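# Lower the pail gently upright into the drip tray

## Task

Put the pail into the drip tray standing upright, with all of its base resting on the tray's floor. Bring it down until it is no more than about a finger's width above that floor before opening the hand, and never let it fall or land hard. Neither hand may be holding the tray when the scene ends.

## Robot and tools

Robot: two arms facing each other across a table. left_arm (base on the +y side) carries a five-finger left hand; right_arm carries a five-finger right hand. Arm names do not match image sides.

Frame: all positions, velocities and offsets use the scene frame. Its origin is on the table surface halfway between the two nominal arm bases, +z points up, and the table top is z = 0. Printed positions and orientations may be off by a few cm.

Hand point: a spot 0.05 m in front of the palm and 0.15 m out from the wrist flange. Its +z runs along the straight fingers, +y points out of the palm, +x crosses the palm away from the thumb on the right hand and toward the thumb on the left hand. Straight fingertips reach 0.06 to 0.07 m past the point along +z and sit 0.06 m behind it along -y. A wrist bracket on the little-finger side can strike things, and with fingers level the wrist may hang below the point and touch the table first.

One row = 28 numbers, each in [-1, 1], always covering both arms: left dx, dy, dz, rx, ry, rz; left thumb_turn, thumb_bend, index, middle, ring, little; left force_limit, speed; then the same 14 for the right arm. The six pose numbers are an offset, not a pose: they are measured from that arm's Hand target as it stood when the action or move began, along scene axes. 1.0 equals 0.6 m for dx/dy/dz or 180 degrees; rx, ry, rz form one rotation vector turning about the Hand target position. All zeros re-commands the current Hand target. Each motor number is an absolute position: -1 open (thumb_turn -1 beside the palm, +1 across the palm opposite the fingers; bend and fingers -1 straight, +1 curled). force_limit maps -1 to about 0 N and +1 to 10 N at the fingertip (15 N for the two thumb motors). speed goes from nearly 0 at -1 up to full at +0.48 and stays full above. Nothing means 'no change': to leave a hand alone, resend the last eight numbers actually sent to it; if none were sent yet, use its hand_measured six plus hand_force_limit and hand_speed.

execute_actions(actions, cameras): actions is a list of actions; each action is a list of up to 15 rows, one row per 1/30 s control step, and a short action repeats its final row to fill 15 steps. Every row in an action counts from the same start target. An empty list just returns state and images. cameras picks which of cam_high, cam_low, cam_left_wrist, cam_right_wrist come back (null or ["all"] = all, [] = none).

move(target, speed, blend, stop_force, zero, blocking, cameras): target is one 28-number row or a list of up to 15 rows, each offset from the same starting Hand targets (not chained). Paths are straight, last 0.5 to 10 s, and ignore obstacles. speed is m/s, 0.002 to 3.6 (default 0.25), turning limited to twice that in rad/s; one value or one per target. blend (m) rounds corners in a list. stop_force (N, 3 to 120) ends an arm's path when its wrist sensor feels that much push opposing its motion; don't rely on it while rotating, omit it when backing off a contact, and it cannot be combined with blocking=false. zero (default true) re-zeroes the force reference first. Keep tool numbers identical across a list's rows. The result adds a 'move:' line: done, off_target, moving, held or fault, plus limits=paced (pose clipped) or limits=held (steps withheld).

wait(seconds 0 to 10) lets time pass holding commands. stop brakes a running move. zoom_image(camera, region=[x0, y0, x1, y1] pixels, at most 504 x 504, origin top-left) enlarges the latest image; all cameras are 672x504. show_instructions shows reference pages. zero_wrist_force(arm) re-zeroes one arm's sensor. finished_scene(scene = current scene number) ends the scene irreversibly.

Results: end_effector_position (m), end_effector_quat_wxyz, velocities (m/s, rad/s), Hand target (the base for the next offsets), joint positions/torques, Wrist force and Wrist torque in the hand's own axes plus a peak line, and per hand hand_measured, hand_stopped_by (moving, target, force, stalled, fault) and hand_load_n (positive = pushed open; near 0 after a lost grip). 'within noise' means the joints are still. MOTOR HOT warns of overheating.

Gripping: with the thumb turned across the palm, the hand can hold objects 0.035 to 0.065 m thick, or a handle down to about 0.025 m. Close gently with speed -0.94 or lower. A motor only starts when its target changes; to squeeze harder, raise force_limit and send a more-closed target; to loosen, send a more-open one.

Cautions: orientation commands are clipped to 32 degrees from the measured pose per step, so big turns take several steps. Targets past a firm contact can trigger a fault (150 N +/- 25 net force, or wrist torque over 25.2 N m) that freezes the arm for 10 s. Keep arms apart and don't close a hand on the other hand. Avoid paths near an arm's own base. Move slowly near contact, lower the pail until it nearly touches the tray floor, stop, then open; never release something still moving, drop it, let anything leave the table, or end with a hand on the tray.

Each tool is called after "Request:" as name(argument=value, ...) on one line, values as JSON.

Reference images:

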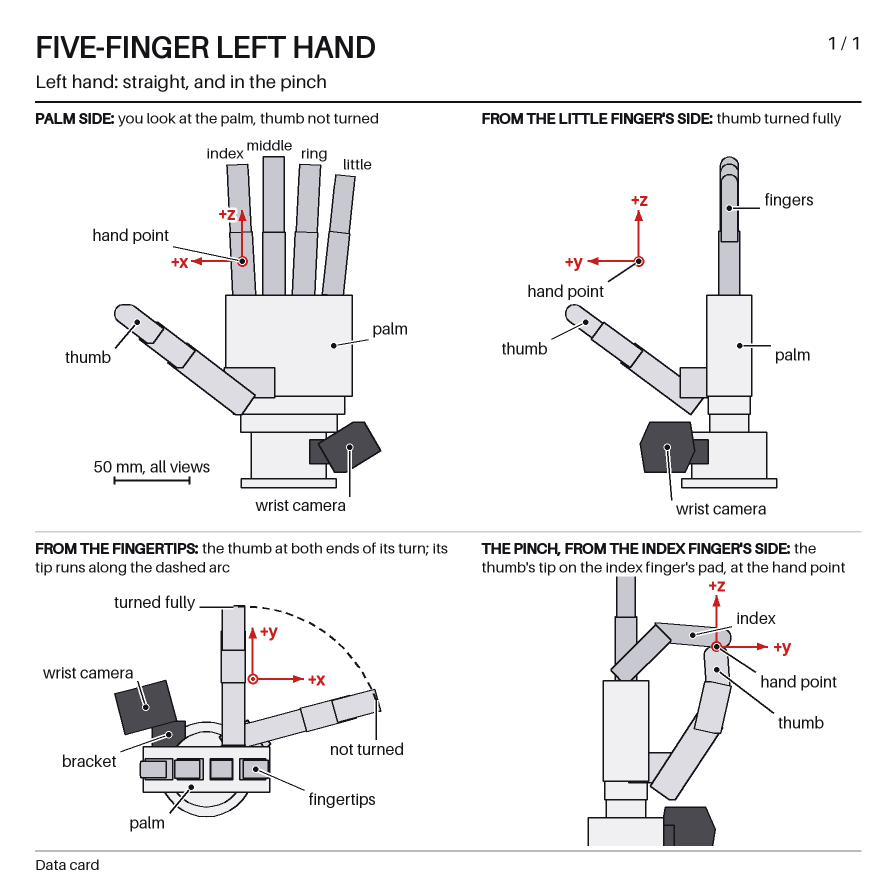

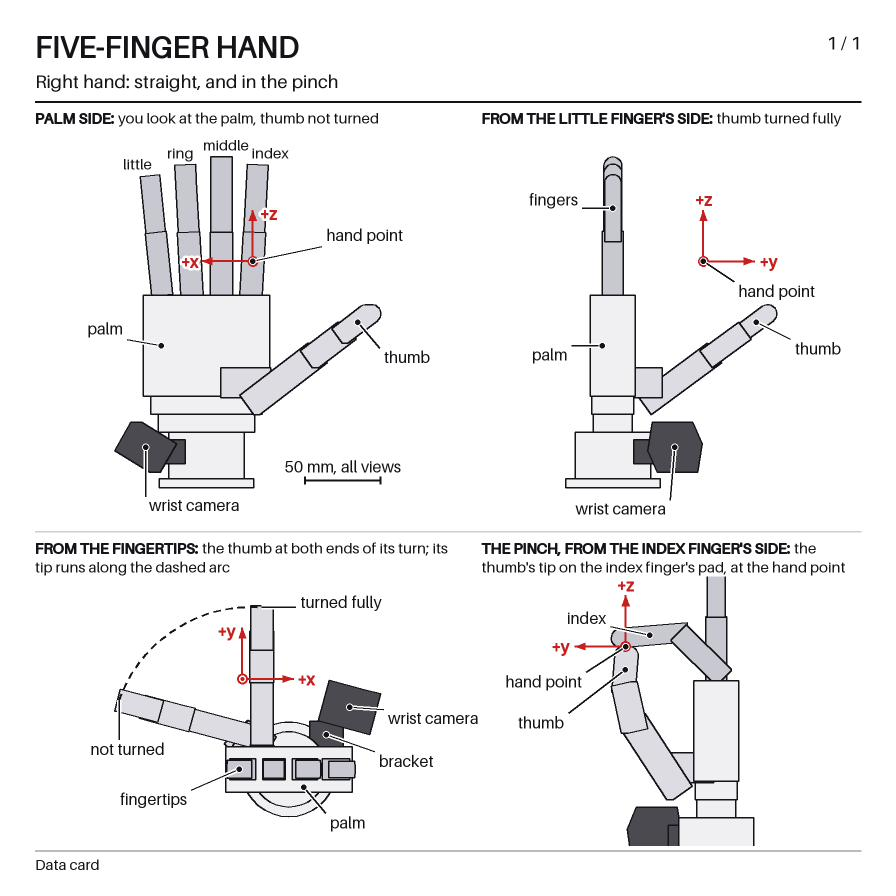

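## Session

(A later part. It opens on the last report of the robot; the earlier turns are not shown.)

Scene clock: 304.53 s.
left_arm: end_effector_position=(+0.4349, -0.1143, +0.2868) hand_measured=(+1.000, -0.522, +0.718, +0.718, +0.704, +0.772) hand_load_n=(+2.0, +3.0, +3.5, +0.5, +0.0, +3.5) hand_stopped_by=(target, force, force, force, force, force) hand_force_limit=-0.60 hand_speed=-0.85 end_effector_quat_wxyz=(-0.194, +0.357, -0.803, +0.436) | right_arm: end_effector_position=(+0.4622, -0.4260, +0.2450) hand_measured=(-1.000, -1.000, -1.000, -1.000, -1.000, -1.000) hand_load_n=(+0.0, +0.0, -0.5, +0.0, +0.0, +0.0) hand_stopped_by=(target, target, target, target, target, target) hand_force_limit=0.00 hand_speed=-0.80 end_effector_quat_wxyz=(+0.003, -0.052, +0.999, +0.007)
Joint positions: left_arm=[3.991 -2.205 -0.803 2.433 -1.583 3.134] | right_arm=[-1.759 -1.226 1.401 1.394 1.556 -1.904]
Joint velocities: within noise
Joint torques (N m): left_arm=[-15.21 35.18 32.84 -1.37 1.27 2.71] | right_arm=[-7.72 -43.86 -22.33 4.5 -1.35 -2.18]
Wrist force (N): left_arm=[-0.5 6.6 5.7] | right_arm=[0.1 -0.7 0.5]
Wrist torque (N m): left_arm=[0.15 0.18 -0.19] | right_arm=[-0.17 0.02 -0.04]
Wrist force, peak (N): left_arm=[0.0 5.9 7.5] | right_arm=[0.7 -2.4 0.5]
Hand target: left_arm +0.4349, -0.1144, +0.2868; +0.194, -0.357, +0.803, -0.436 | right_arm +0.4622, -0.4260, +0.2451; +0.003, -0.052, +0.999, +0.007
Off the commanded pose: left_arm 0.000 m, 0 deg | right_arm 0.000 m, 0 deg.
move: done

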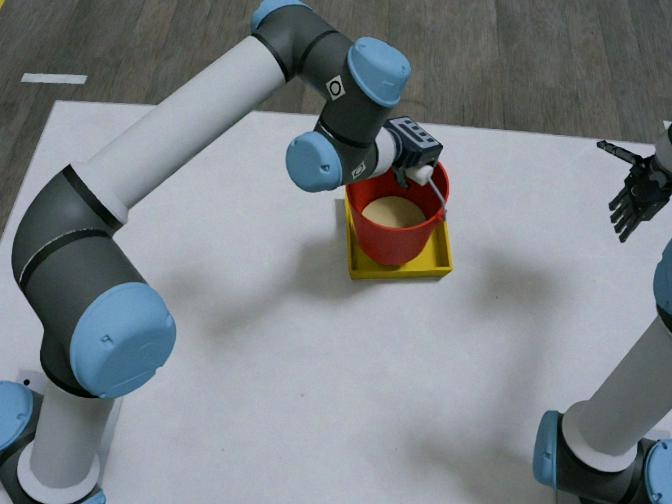

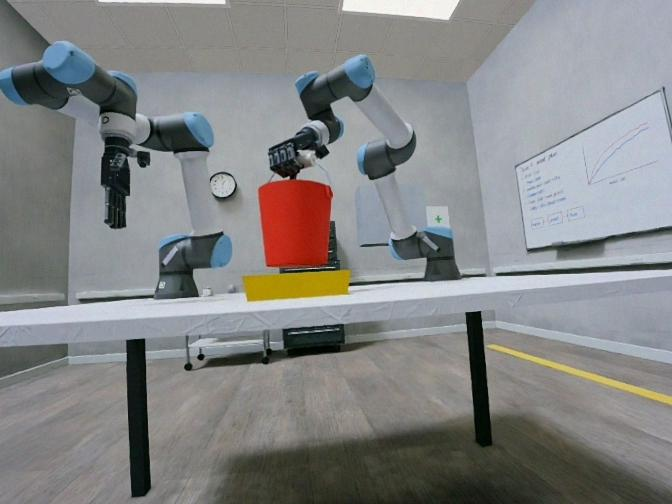

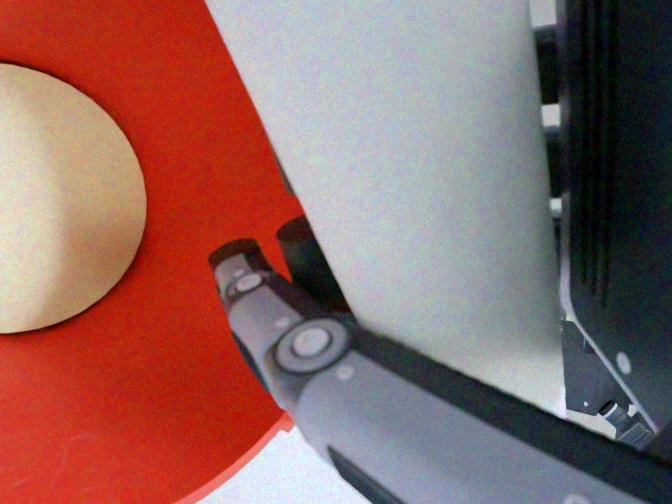

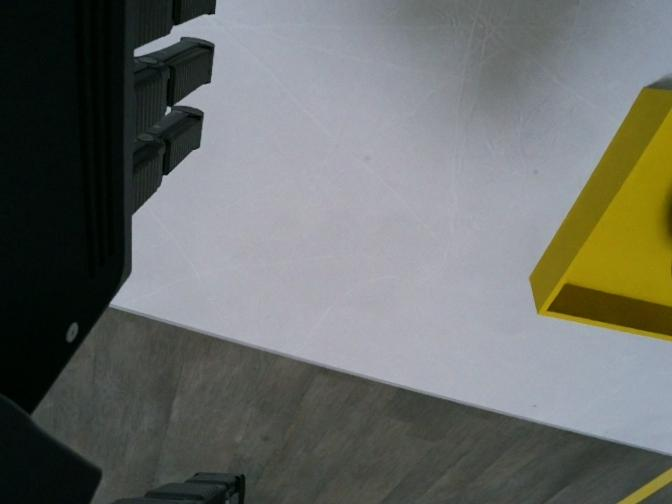

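Request:
move(target=[[0.0322, -0.029, 0, 0.0223, 0.0248, 0, 1, 0.5, 0.8, 0.8, 0.8, 0.8, -0.6, -0.85, 0, 0, 0, 0, 0, 0, -1, -1, -1, -1, -1, -1, 0, -0.8], [0.0322, -0.029, -0.05, 0.0223, 0.0248, 0, 1, 0.5, 0.8, 0.8, 0.8, 0.8, -0.6, -0.85, 0, 0, 0, 0, 0, 0, -1, -1, -1, -1, -1, -1, 0, -0.8]], speed=[0.06, 0.05])

Request:
zoom_image(camera="cam_high", region=[300, 130, 480, 310])

Request:
zoom_image(camera="cam_low", region=[220, 150, 380, 310])

Scene clock: 322.77 s.
left_arm: end_effector_position=(+0.4542, -0.1318, +0.2568) hand_measured=(+1.000, -0.522, +0.718, +0.718, +0.704, +0.772) hand_load_n=(+2.0, +3.0, +3.0, +0.5, +0.0, +4.5) hand_stopped_by=(target, force, force, force, force, force) hand_force_limit=-0.60 hand_speed=-0.85 end_effector_quat_wxyz=(-0.175, +0.366, -0.825, +0.394) | right_arm: end_effector_position=(+0.4622, -0.4260, +0.2451) hand_measured=(-1.000, -1.000, -1.000, -1.000, -1.000, -1.000) hand_load_n=(+0.0, +0.0, +0.0, -0.5, +0.0, +0.0) hand_stopped_by=(target, target, target, target, target, target) hand_force_limit=0.00 hand_speed=-0.80 end_effector_quat_wxyz=(+0.003, -0.052, +0.999, +0.007)
Joint positions: left_arm=[3.992 -2.4 -0.514 2.233 -1.581 3.133] | right_arm=[-1.759 -1.226 1.401 1.394 1.556 -1.904]
Joint velocities: within noise
Joint torques (N m): left_arm=[-8.28 65.03 15.03 2.93 1.07 0.01] | right_arm=[-6.36 -42.85 -16.53 3.73 -1.13 -2.26]
Wrist force (N): left_arm=[-0.3 6.1 6.4] | right_arm=[0.2 -0.6 0.7]
Wrist torque (N m): left_arm=[0.12 0.25 -0.22] | right_arm=[-0.16 0.00 -0.04]
Wrist force, peak (N): left_arm=[-0.3 6.8 7.0] | right_arm=[0.3 -0.5 0.9]
Hand target: left_arm +0.4542, -0.1318, +0.2568; +0.175, -0.367, +0.825, -0.394 | right_arm +0.4622, -0.4260, +0.2451; +0.003, -0.052, +0.999, +0.007
Off the commanded pose: left_arm 0.000 m, 0 deg | right_arm 0.000 m, 0 deg.
move: done

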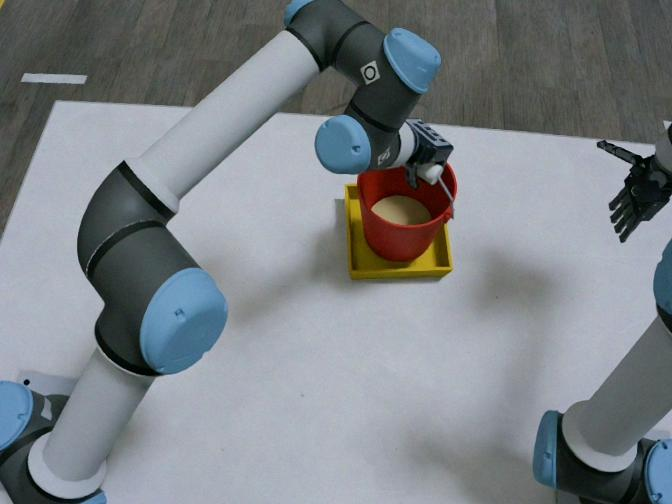

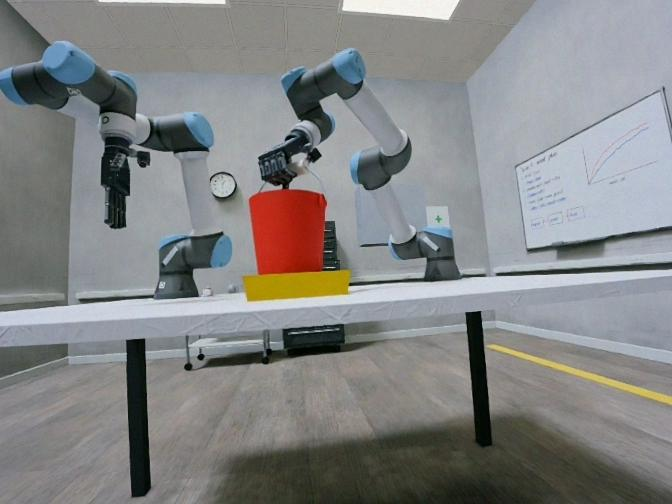

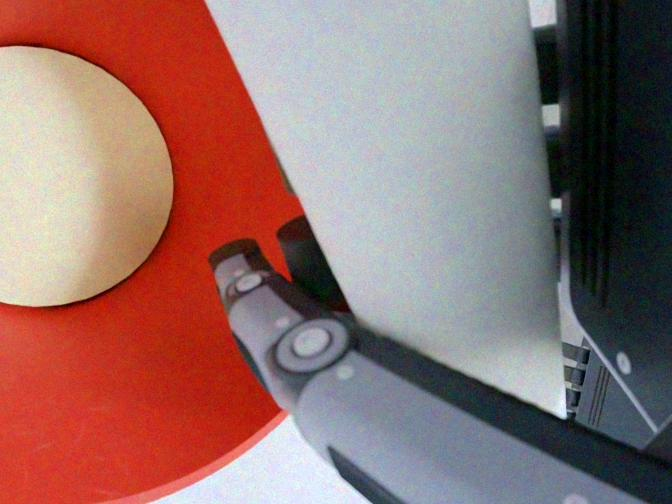

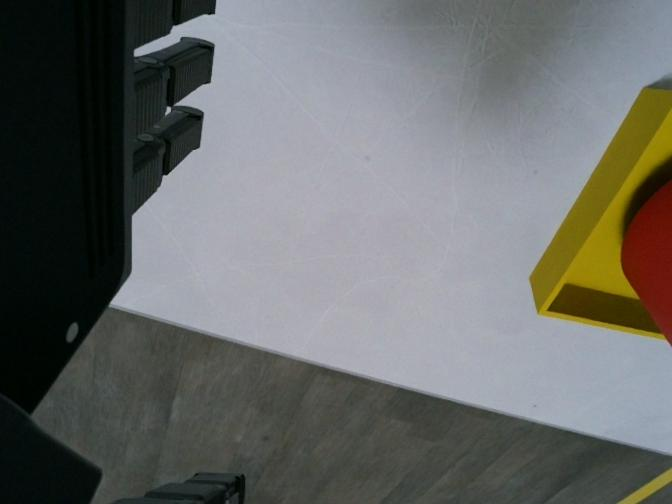

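Scaled by 2.800 from the camera's 672x504 image, which has a finer 960x720 frame.

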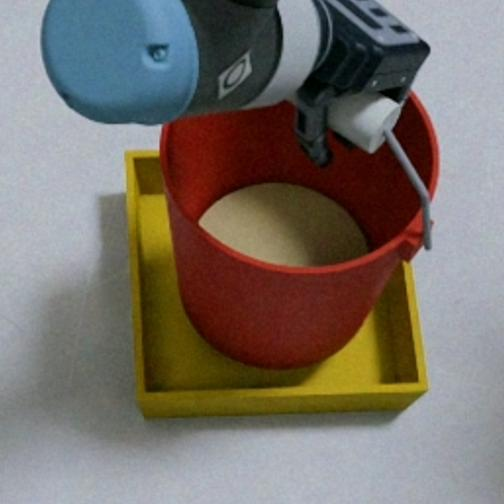

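Scaled by 3.150 from the camera's 672x504 image, which has a finer 960x720 frame.

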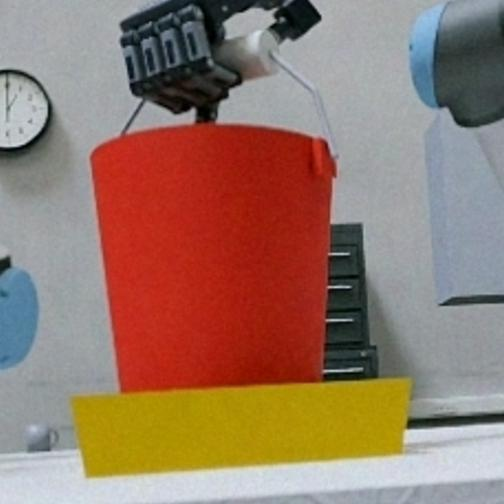

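Request:
zoom_image(camera="cam_high", region=[335, 175, 465, 290])

Request:
zoom_image(camera="cam_right_wrist", region=[472, 50, 672, 370])

Scaled by 3.877 from the camera's 672x504 image, which has a finer 960x720 frame.

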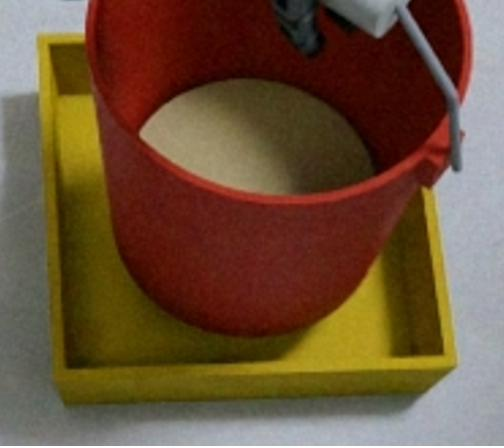

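Scaled by 1.575 from the camera's 672x504 image, which has a finer 960x720 frame.

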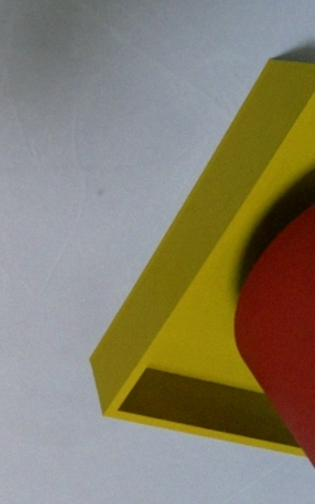

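Request:
move(target=[[0, 0, -0.1, 0, 0, 0, 1, 0.5, 0.8, 0.8, 0.8, 0.8, -0.6, -0.85, 0, 0, 0, 0, 0, 0, -1, -1, -1, -1, -1, -1, 0, -0.8]], speed=[0.015], stop_force=4)

Request:
zoom_image(camera="cam_high", region=[335, 175, 465, 290])

Request:
zoom_image(camera="cam_low", region=[220, 150, 380, 310])

Scene clock: 331.30 s.
left_arm: end_effector_position=(+0.4542, -0.1318, +0.2179) hand_measured=(+1.000, -0.522, +0.718, +0.718, +0.704, +0.774) hand_load_n=(+1.5, +3.0, +3.5, +0.5, +0.0, +3.0) hand_stopped_by=(target, force, force, force, force, force) hand_force_limit=-0.60 hand_speed=-0.85 end_effector_quat_wxyz=(-0.175, +0.367, -0.825, +0.394) | right_arm: end_effector_position=(+0.4622, -0.4260, +0.2451) hand_measured=(-1.000, -1.000, -1.000, -1.000, -1.000, -1.000) hand_load_n=(+0.0, +0.0, +0.0, +0.0, +0.0, +0.0) hand_stopped_by=(target, target, target, target, target, target) hand_force_limit=0.00 hand_speed=-0.80 end_effector_quat_wxyz=(+0.003, -0.052, +0.999, +0.007)
Joint positions: left_arm=[3.992 -2.372 -0.663 2.355 -1.581 3.133] | right_arm=[-1.759 -1.226 1.401 1.394 1.556 -1.904]
Joint velocities: within noise
Joint torques (N m): left_arm=[5.33 39.27 31.56 -2.01 -0.66 -0.72] | right_arm=[-5.67 -41.34 -12.03 3.36 -1.29 -2.13]
Wrist force (N): left_arm=[0.1 5.0 5.6] | right_arm=[0.0 -0.5 0.4]
Wrist torque (N m): left_arm=[0.07 0.16 -0.15] | right_arm=[-0.14 0.05 -0.04]
Wrist force, peak (N): left_arm=[-0.2 6.3 6.7] | right_arm=[0.1 -0.6 0.9]
Hand target: left_arm +0.4542, -0.1318, +0.2179; +0.175, -0.367, +0.825, -0.394 (not the last commanded pose) | right_arm +0.4622, -0.4260, +0.2451; +0.003, -0.052, +0.999, +0.007
Off the commanded pose: left_arm 0.021 m, 0 deg | right_arm 0.000 m, 0 deg.
move: contact (left_arm)

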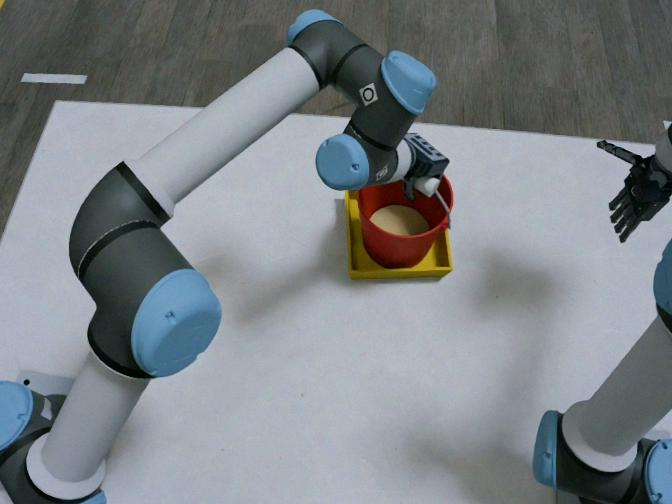

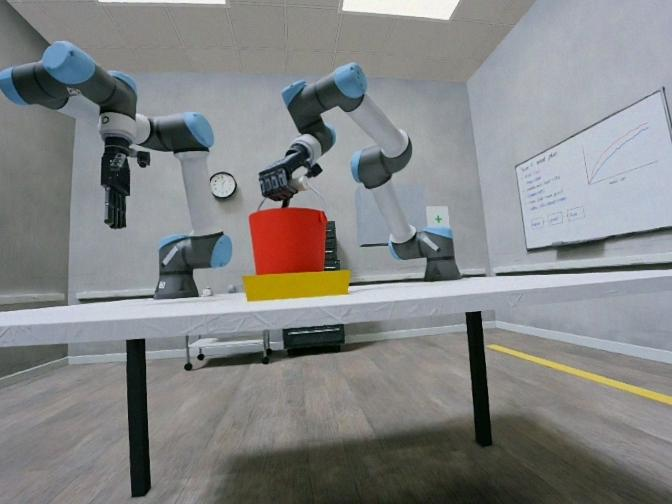

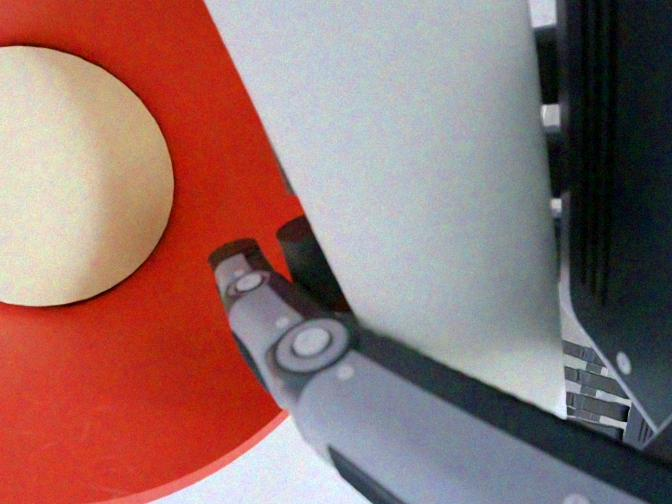

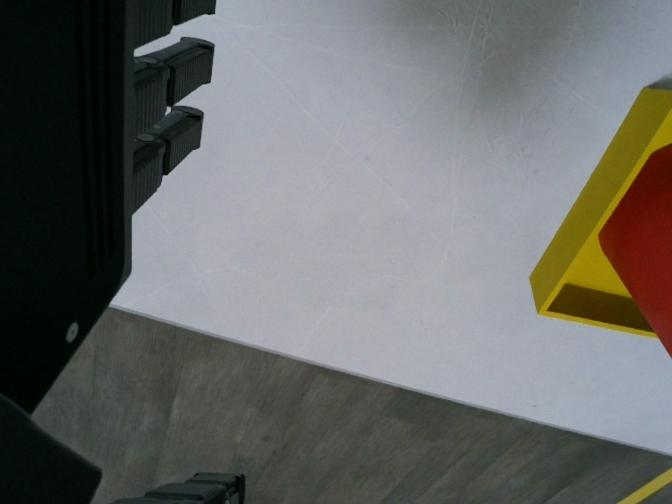

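Scaled by 3.877 from the camera's 672x504 image, which has a finer 960x720 frame.

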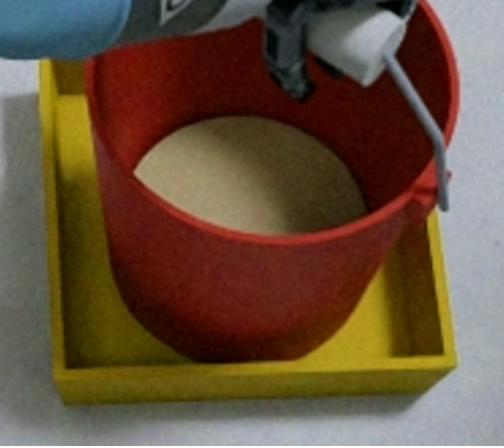

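Scaled by 3.150 from the camera's 672x504 image, which has a finer 960x720 frame.

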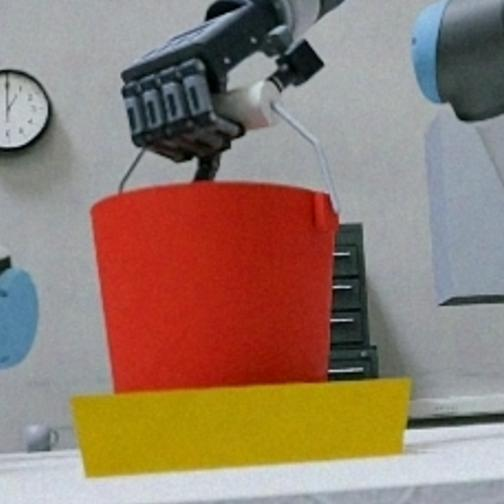

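Request:
move(target=[[0, 0, -0.03, 0, 0, 0, 1, 0.5, 0.8, 0.8, 0.8, 0.8, -0.6, -0.85, 0, 0, 0, 0, 0, 0, -1, -1, -1, -1, -1, -1, 0, -0.8]], speed=[0.01], stop_force=7.5, zero=false)

Request:
zoom_image(camera="cam_high", region=[335, 175, 465, 290])

Request:
zoom_image(camera="cam_low", region=[220, 150, 380, 310])

Scene clock: 334.70 s.
left_arm: end_effector_position=(+0.4543, -0.1318, +0.2167) hand_measured=(+1.000, -0.522, +0.718, +0.718, +0.704, +0.774) hand_load_n=(+1.5, +3.0, +1.0, +0.5, +0.0, +0.5) hand_stopped_by=(target, force, force, force, force, force) hand_force_limit=-0.60 hand_speed=-0.85 end_effector_quat_wxyz=(-0.175, +0.367, -0.825, +0.393) | right_arm: end_effector_position=(+0.4622, -0.4260, +0.2451) hand_measured=(-1.000, -1.000, -1.000, -1.000, -1.000, -1.000) hand_load_n=(+0.0, +0.0, +0.0, +0.0, +0.0, +0.0) hand_stopped_by=(target, target, target, target, target, target) hand_force_limit=0.00 hand_speed=-0.80 end_effector_quat_wxyz=(+0.003, -0.052, +0.999, +0.007)
Joint positions: left_arm=[3.992 -2.372 -0.667 2.358 -1.581 3.133] | right_arm=[-1.759 -1.226 1.401 1.394 1.556 -1.904]
Joint velocities: within noise
Joint torques (N m): left_arm=[4.95 36.16 28.74 -2.54 -0.82 -0.66] | right_arm=[-5.81 -40.23 -12.62 3.31 -1.22 -2.09]
Wrist force (N): left_arm=[-0.3 0.5 2.0] | right_arm=[0.0 -0.6 0.5]
Wrist torque (N m): left_arm=[-0.07 0.07 0.00] | right_arm=[-0.16 0.03 -0.04]
Wrist force, peak (N): left_arm=[0.0 5.2 5.8] | right_arm=[0.4 -0.7 0.6]
Hand target: left_arm +0.4543, -0.1318, +0.2167; +0.175, -0.367, +0.825, -0.393 (not the last commanded pose) | right_arm +0.4622, -0.4260, +0.2451; +0.003, -0.052, +0.999, +0.007
Off the commanded pose: left_arm 0.017 m, 0 deg | right_arm 0.000 m, 0 deg.
move: contact (left_arm)

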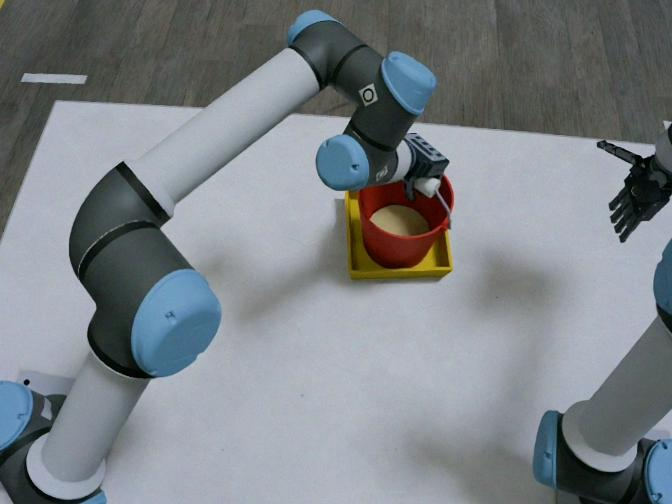

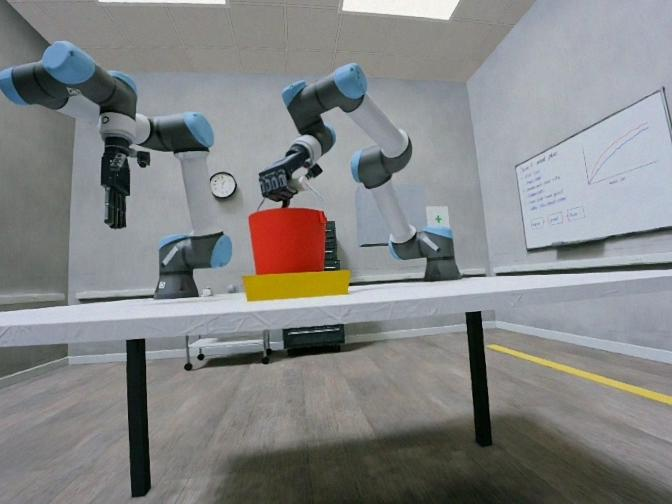

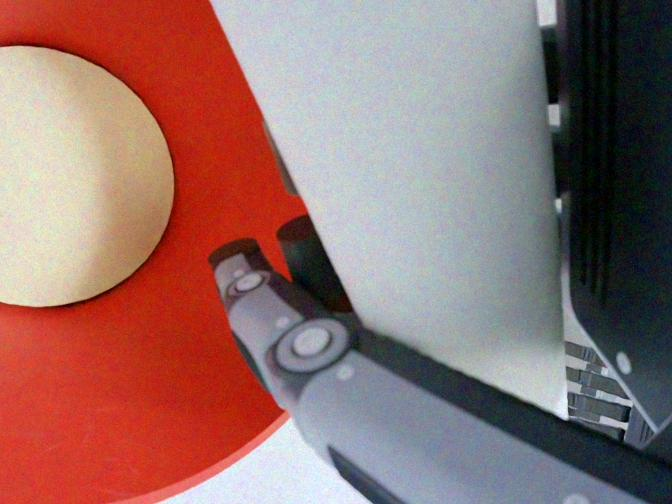

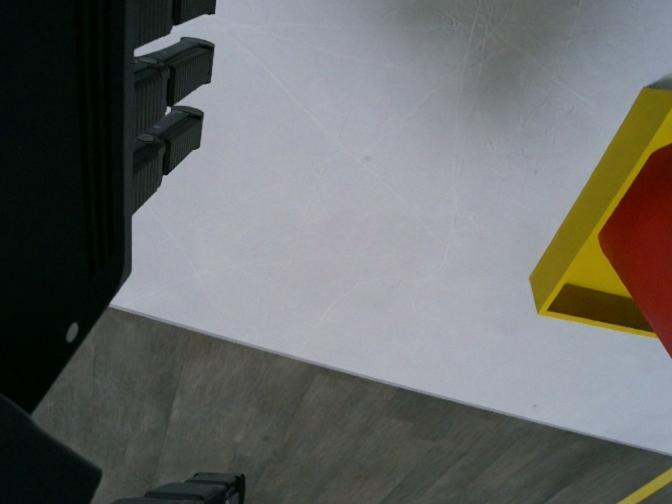

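Scaled by 3.877 from the camera's 672x504 image, which has a finer 960x720 frame.

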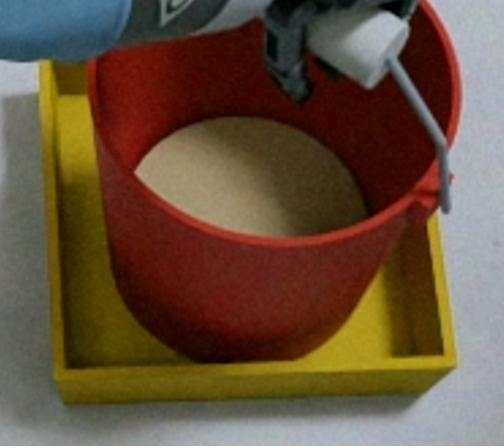

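Scaled by 3.150 from the camera's 672x504 image, which has a finer 960x720 frame.

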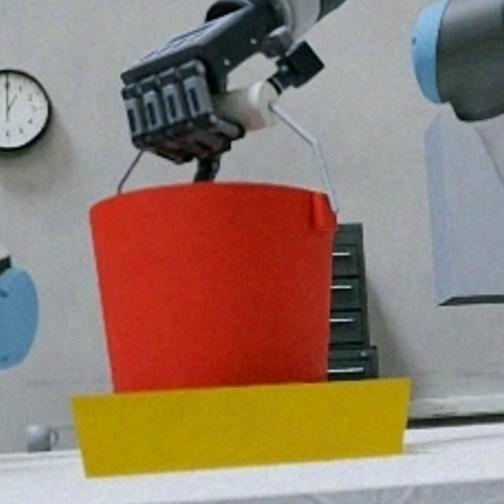

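Request:
move(target=[[0, 0, 0, 0, 0, 0, 1, -1, 0.3, 0.3, 0.3, 0.3, -0.6, -0.6, 0, 0, 0, 0, 0, 0, -1, -1, -1, -1, -1, -1, 0, -0.8], [0, 0, 0, 0, 0, 0, 1, -1, -0.8, -0.8, -0.8, -0.8, -0.6, -0.3, 0, 0, 0, 0, 0, 0, -1, -1, -1, -1, -1, -1, 0, -0.8]], speed=[0.05, 0.05])

Request:
zoom_image(camera="cam_high", region=[335, 135, 465, 290])

Request:
zoom_image(camera="cam_low", region=[220, 130, 380, 310])

Scene clock: 340.83 s.
left_arm: end_effector_position=(+0.4543, -0.1318, +0.2167) hand_measured=(+1.000, -1.000, -0.800, -0.800, -0.800, -0.800) hand_load_n=(+0.0, +0.0, +0.0, +0.0, +0.0, +0.0) hand_stopped_by=(target, target, target, target, target, target) hand_force_limit=-0.60 hand_speed=-0.30 end_effector_quat_wxyz=(-0.175, +0.367, -0.825, +0.393) | right_arm: end_effector_position=(+0.4622, -0.4260, +0.2451) hand_measured=(-1.000, -1.000, -1.000, -1.000, -1.000, -1.000) hand_load_n=(+0.0, +0.0, +0.0, +0.0, +0.0, +0.0) hand_stopped_by=(target, target, target, target, target, target) hand_force_limit=0.00 hand_speed=-0.80 end_effector_quat_wxyz=(+0.003, -0.052, +0.999, +0.007) end_effector_velocity=(+0.000, +0.000, -0.001) end_effector_angular_velocity=(-0.001, +0.001, -0.005)
Joint positions: left_arm=[3.992 -2.372 -0.667 2.358 -1.581 3.133] | right_arm=[-1.759 -1.226 1.401 1.394 1.556 -1.904]
Joint velocities: left_arm=[within noise] | right_arm=[0 0.001 0 0 0.001 0.005]
Joint torques (N m): left_arm=[5.23 35.62 22.74 -1.77 -0.83 -0.4] | right_arm=[-5.78 -39.17 -11.43 2.93 -1.04 -2.11]
Wrist force (N): left_arm=[-0.3 -0.6 1.1] | right_arm=[0.1 -0.8 0.5]
Wrist torque (N m): left_arm=[-0.12 0.08 -0.01] | right_arm=[-0.19 0.01 -0.04]
Wrist force, peak (N): left_arm=[-0.5 0.7 2.4] | right_arm=[0.2 -0.7 0.9]
Hand target: left_arm +0.4543, -0.1318, +0.2167; +0.175, -0.367, +0.825, -0.393 | right_arm +0.4622, -0.4260, +0.2451; +0.003, -0.052, +0.999, +0.007
Off the commanded pose: left_arm 0.000 m, 0 deg | right_arm 0.000 m, 0 deg.
move: done

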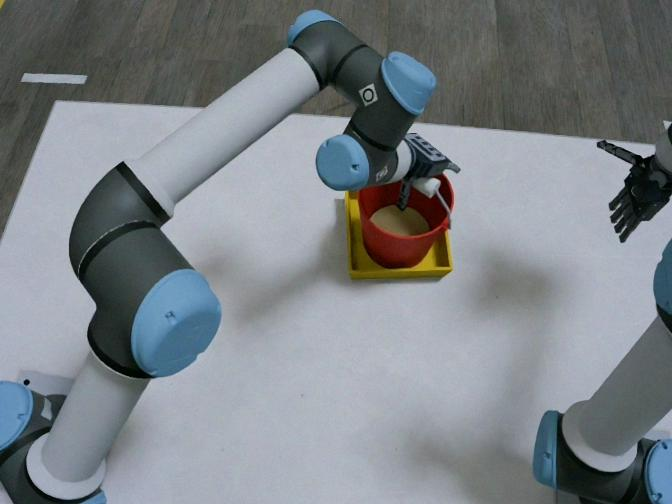

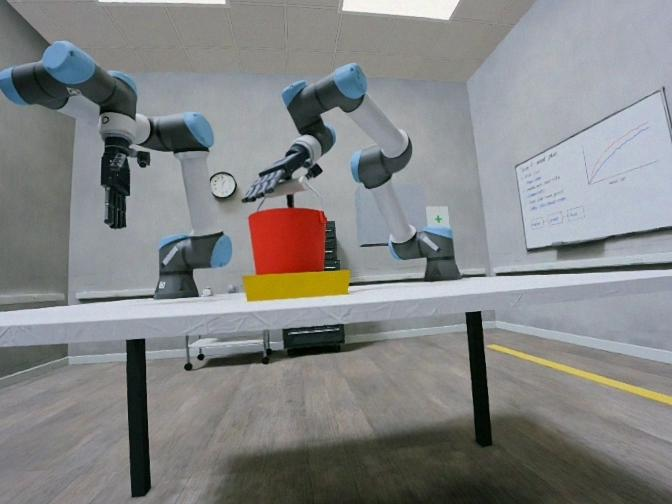

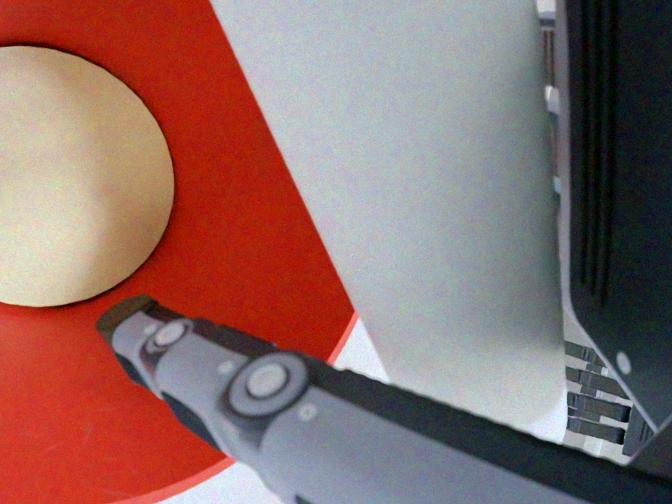

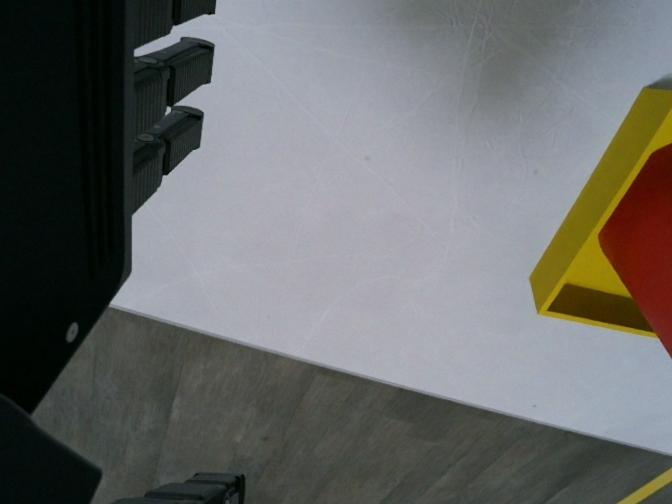

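Scaled by 3.252 from the camera's 672x504 image, which has a finer 960x720 frame.

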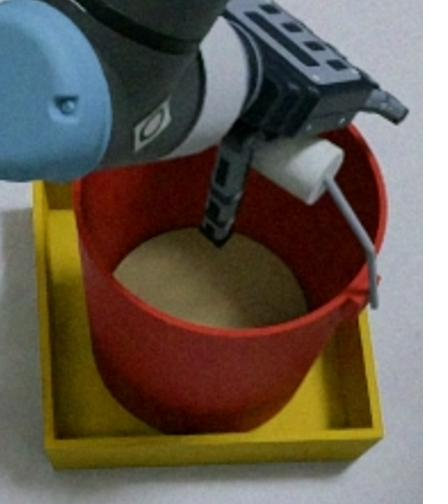

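Scaled by 2.800 from the camera's 672x504 image, which has a finer 960x720 frame.

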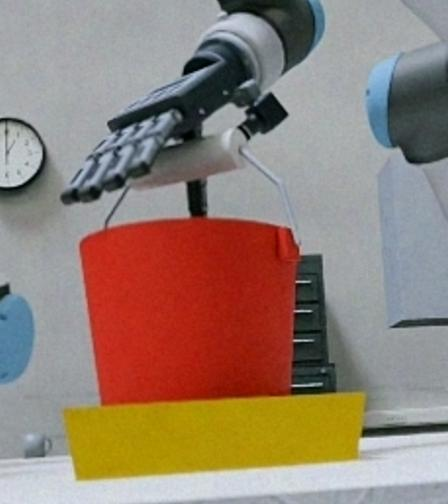

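Request:
move(target=[[-0.125, 0.1127, 0.1367, 0, 0, 0, 1, -1, -0.8, -0.8, -0.8, -0.8, -0.6, -0.3, 0, 0, 0, 0, 0, 0, -1, -1, -1, -1, -1, -1, 0, -0.8], [-0.2, 0.3, 0.3, 0, 0, 0, 1, -1, -0.8, -0.8, -0.8, -0.8, -0.6, -0.3, 0, 0, 0, 0, 0, 0, -1, -1, -1, -1, -1, -1, 0, -0.8]], speed=[0.06, 0.2])

Request:
zoom_image(camera="cam_high", region=[320, 135, 480, 290])

Request:
zoom_image(camera="cam_low", region=[220, 130, 380, 310])

Scene clock: 345.50 s.
left_arm: end_effector_position=(+0.3343, +0.0481, +0.3966) hand_measured=(+1.000, -1.000, -0.800, -0.800, -0.800, -0.800) hand_load_n=(+0.0, +0.0, +0.0, +0.0, +0.0, +0.0) hand_stopped_by=(target, target, target, target, target, target) hand_force_limit=-0.60 hand_speed=-0.30 end_effector_quat_wxyz=(-0.175, +0.367, -0.825, +0.393) | right_arm: end_effector_position=(+0.4622, -0.4260, +0.2451) hand_measured=(-1.000, -1.000, -1.000, -1.000, -1.000, -1.000) hand_load_n=(+0.0, +0.0, +0.0, +0.0, +0.0, +0.0) hand_stopped_by=(target, target, target, target, target, target) hand_force_limit=0.00 hand_speed=-0.80 end_effector_quat_wxyz=(+0.003, -0.052, +0.999, +0.007)
Joint positions: left_arm=[4.113 -1.792 -1.089 2.198 -1.487 3.21] | right_arm=[-1.759 -1.226 1.401 1.394 1.556 -1.904]
Joint velocities: within noise
Joint torques (N m): left_arm=[14.85 37.56 12.02 -2.8 1.38 2.56] | right_arm=[-6.06 -40.02 -12.54 2.35 -1.17 -2.11]
Wrist force (N): left_arm=[-0.4 -0.5 1.1] | right_arm=[0.3 -0.4 0.4]
Wrist torque (N m): left_arm=[-0.09 0.09 -0.01] | right_arm=[-0.13 -0.02 -0.02]
Wrist force, peak (N): left_arm=[0.2 -0.6 1.9] | right_arm=[0.2 -0.6 0.9]
Hand target: left_arm +0.3343, +0.0482, +0.3967; +0.175, -0.367, +0.825, -0.393 | right_arm +0.4622, -0.4260, +0.2451; +0.003, -0.052, +0.999, +0.007
Off the commanded pose: left_arm 0.000 m, 0 deg | right_arm 0.000 m, 0 deg.
move: done

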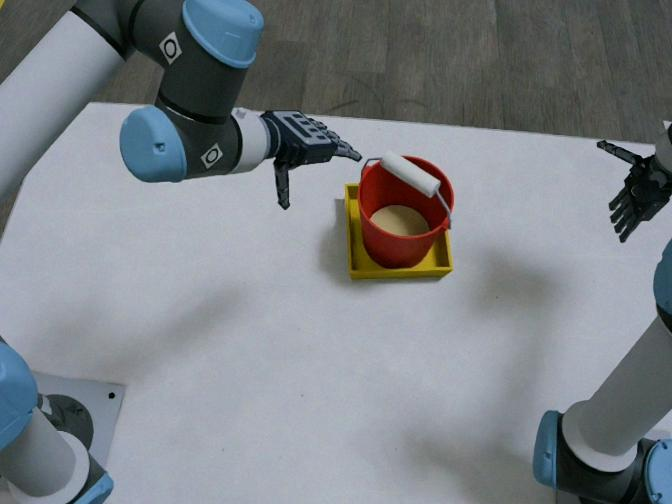

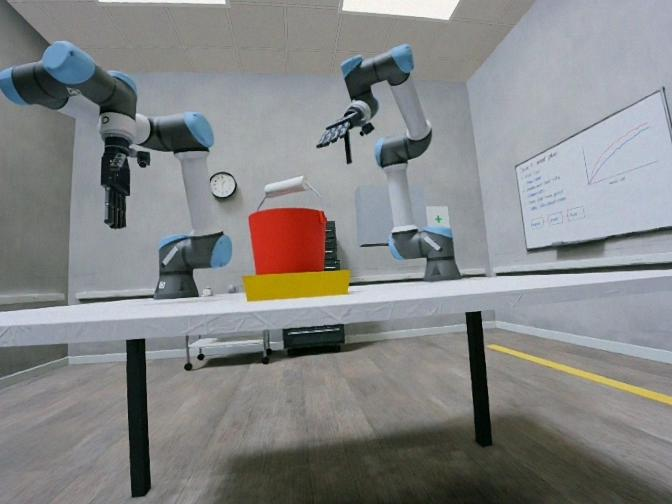

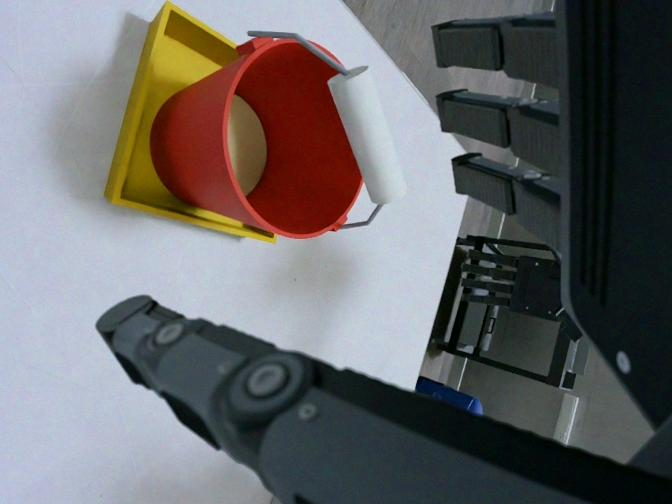

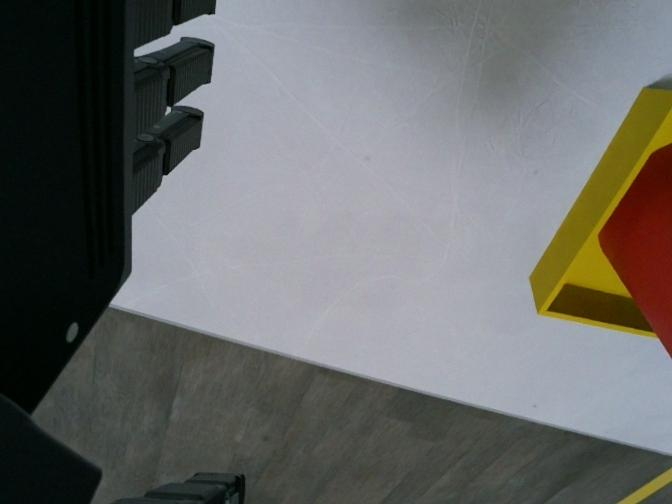

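Scaled by 3.150 from the camera's 672x504 image, which has a finer 960x720 frame.

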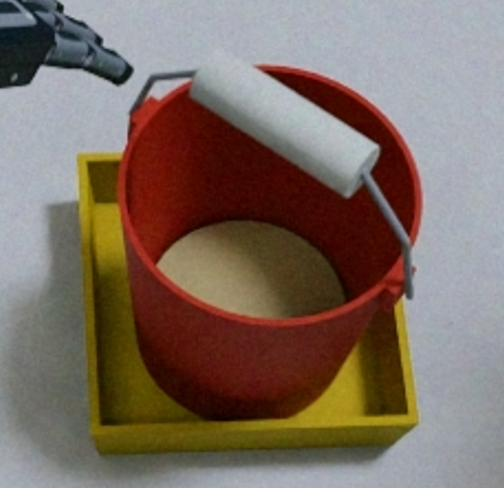

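Scaled by 2.800 from the camera's 672x504 image, which has a finer 960x720 frame.

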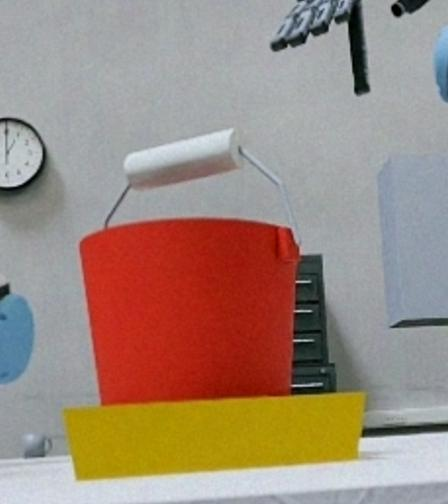

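Request:
move(target=[[0, 0, 0, 0, 0, 0, 1, -1, -0.8, -0.8, -0.8, -0.8, -0.6, -0.3, -0.1, 0.1, 0.1, 0, 0, 0, 1, -1, -1, -1, -1, -1, 0, 0.3]], speed=[0.2])

Request:
zoom_image(camera="cam_right_wrist", region=[0, 0, 300, 504])

Scene clock: 356.50 s.
left_arm: end_effector_position=(+0.3343, +0.0482, +0.3967) hand_measured=(+1.000, -1.000, -0.800, -0.800, -0.800, -0.800) hand_load_n=(+0.0, +0.0, +0.0, +0.0, +0.0, +0.0) hand_stopped_by=(target, target, target, target, target, target) hand_force_limit=-0.60 hand_speed=-0.30 end_effector_quat_wxyz=(-0.175, +0.367, -0.825, +0.393) | right_arm: end_effector_position=(+0.4023, -0.3661, +0.3050) hand_measured=(+1.000, -1.000, -1.000, -1.000, -1.000, -1.000) hand_load_n=(+0.0, +0.0, +0.0, +0.0, +0.0, +0.0) hand_stopped_by=(target, target, target, target, target, target) hand_force_limit=0.00 hand_speed=0.30 end_effector_quat_wxyz=(+0.003, -0.052, +0.999, +0.007)
Joint positions: left_arm=[4.113 -1.792 -1.089 2.198 -1.487 3.21] | right_arm=[-1.638 -1.369 1.431 1.505 1.556 -1.782]
Joint velocities: within noise
Joint torques (N m): left_arm=[15.23 37.21 15.56 -2.47 1.44 2.57] | right_arm=[10.04 -37.67 -23.47 4.24 1.56 2.35]
Wrist force (N): left_arm=[-0.1 -0.5 1.2] | right_arm=[0.1 -0.6 0.4]
Wrist torque (N m): left_arm=[-0.10 0.05 0.01] | right_arm=[-0.19 0.00 -0.03]
Wrist force, peak (N): left_arm=[-0.5 -0.4 1.4] | right_arm=[-0.5 -1.4 1.1]
Hand target: left_arm +0.3343, +0.0482, +0.3967; +0.175, -0.367, +0.825, -0.393 | right_arm +0.4022, -0.3660, +0.3051; +0.003, -0.052, +0.999, +0.007
Off the commanded pose: left_arm 0.000 m, 0 deg | right_arm 0.000 m, 0 deg.
move: done

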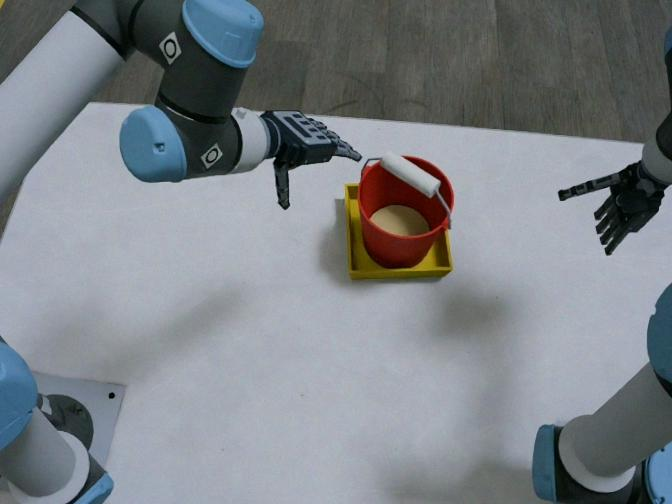

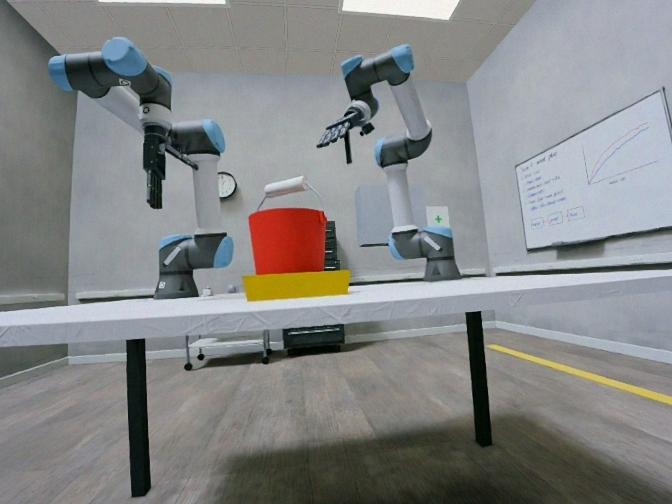

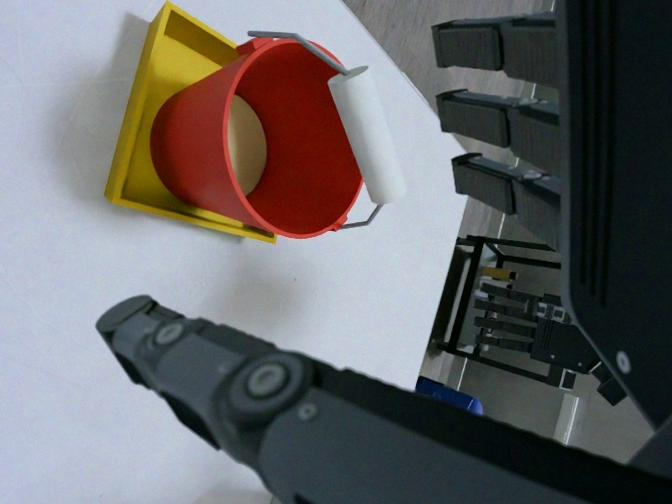

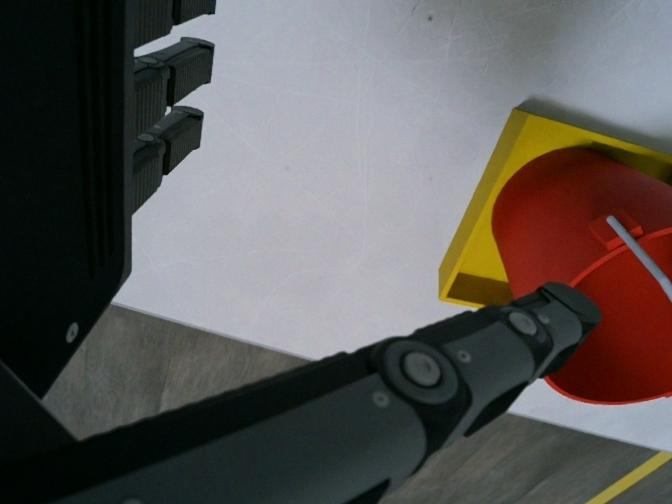

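Scaled by 1.000.

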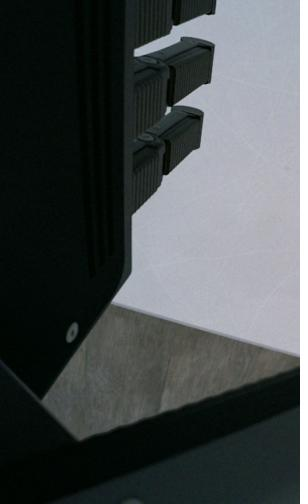

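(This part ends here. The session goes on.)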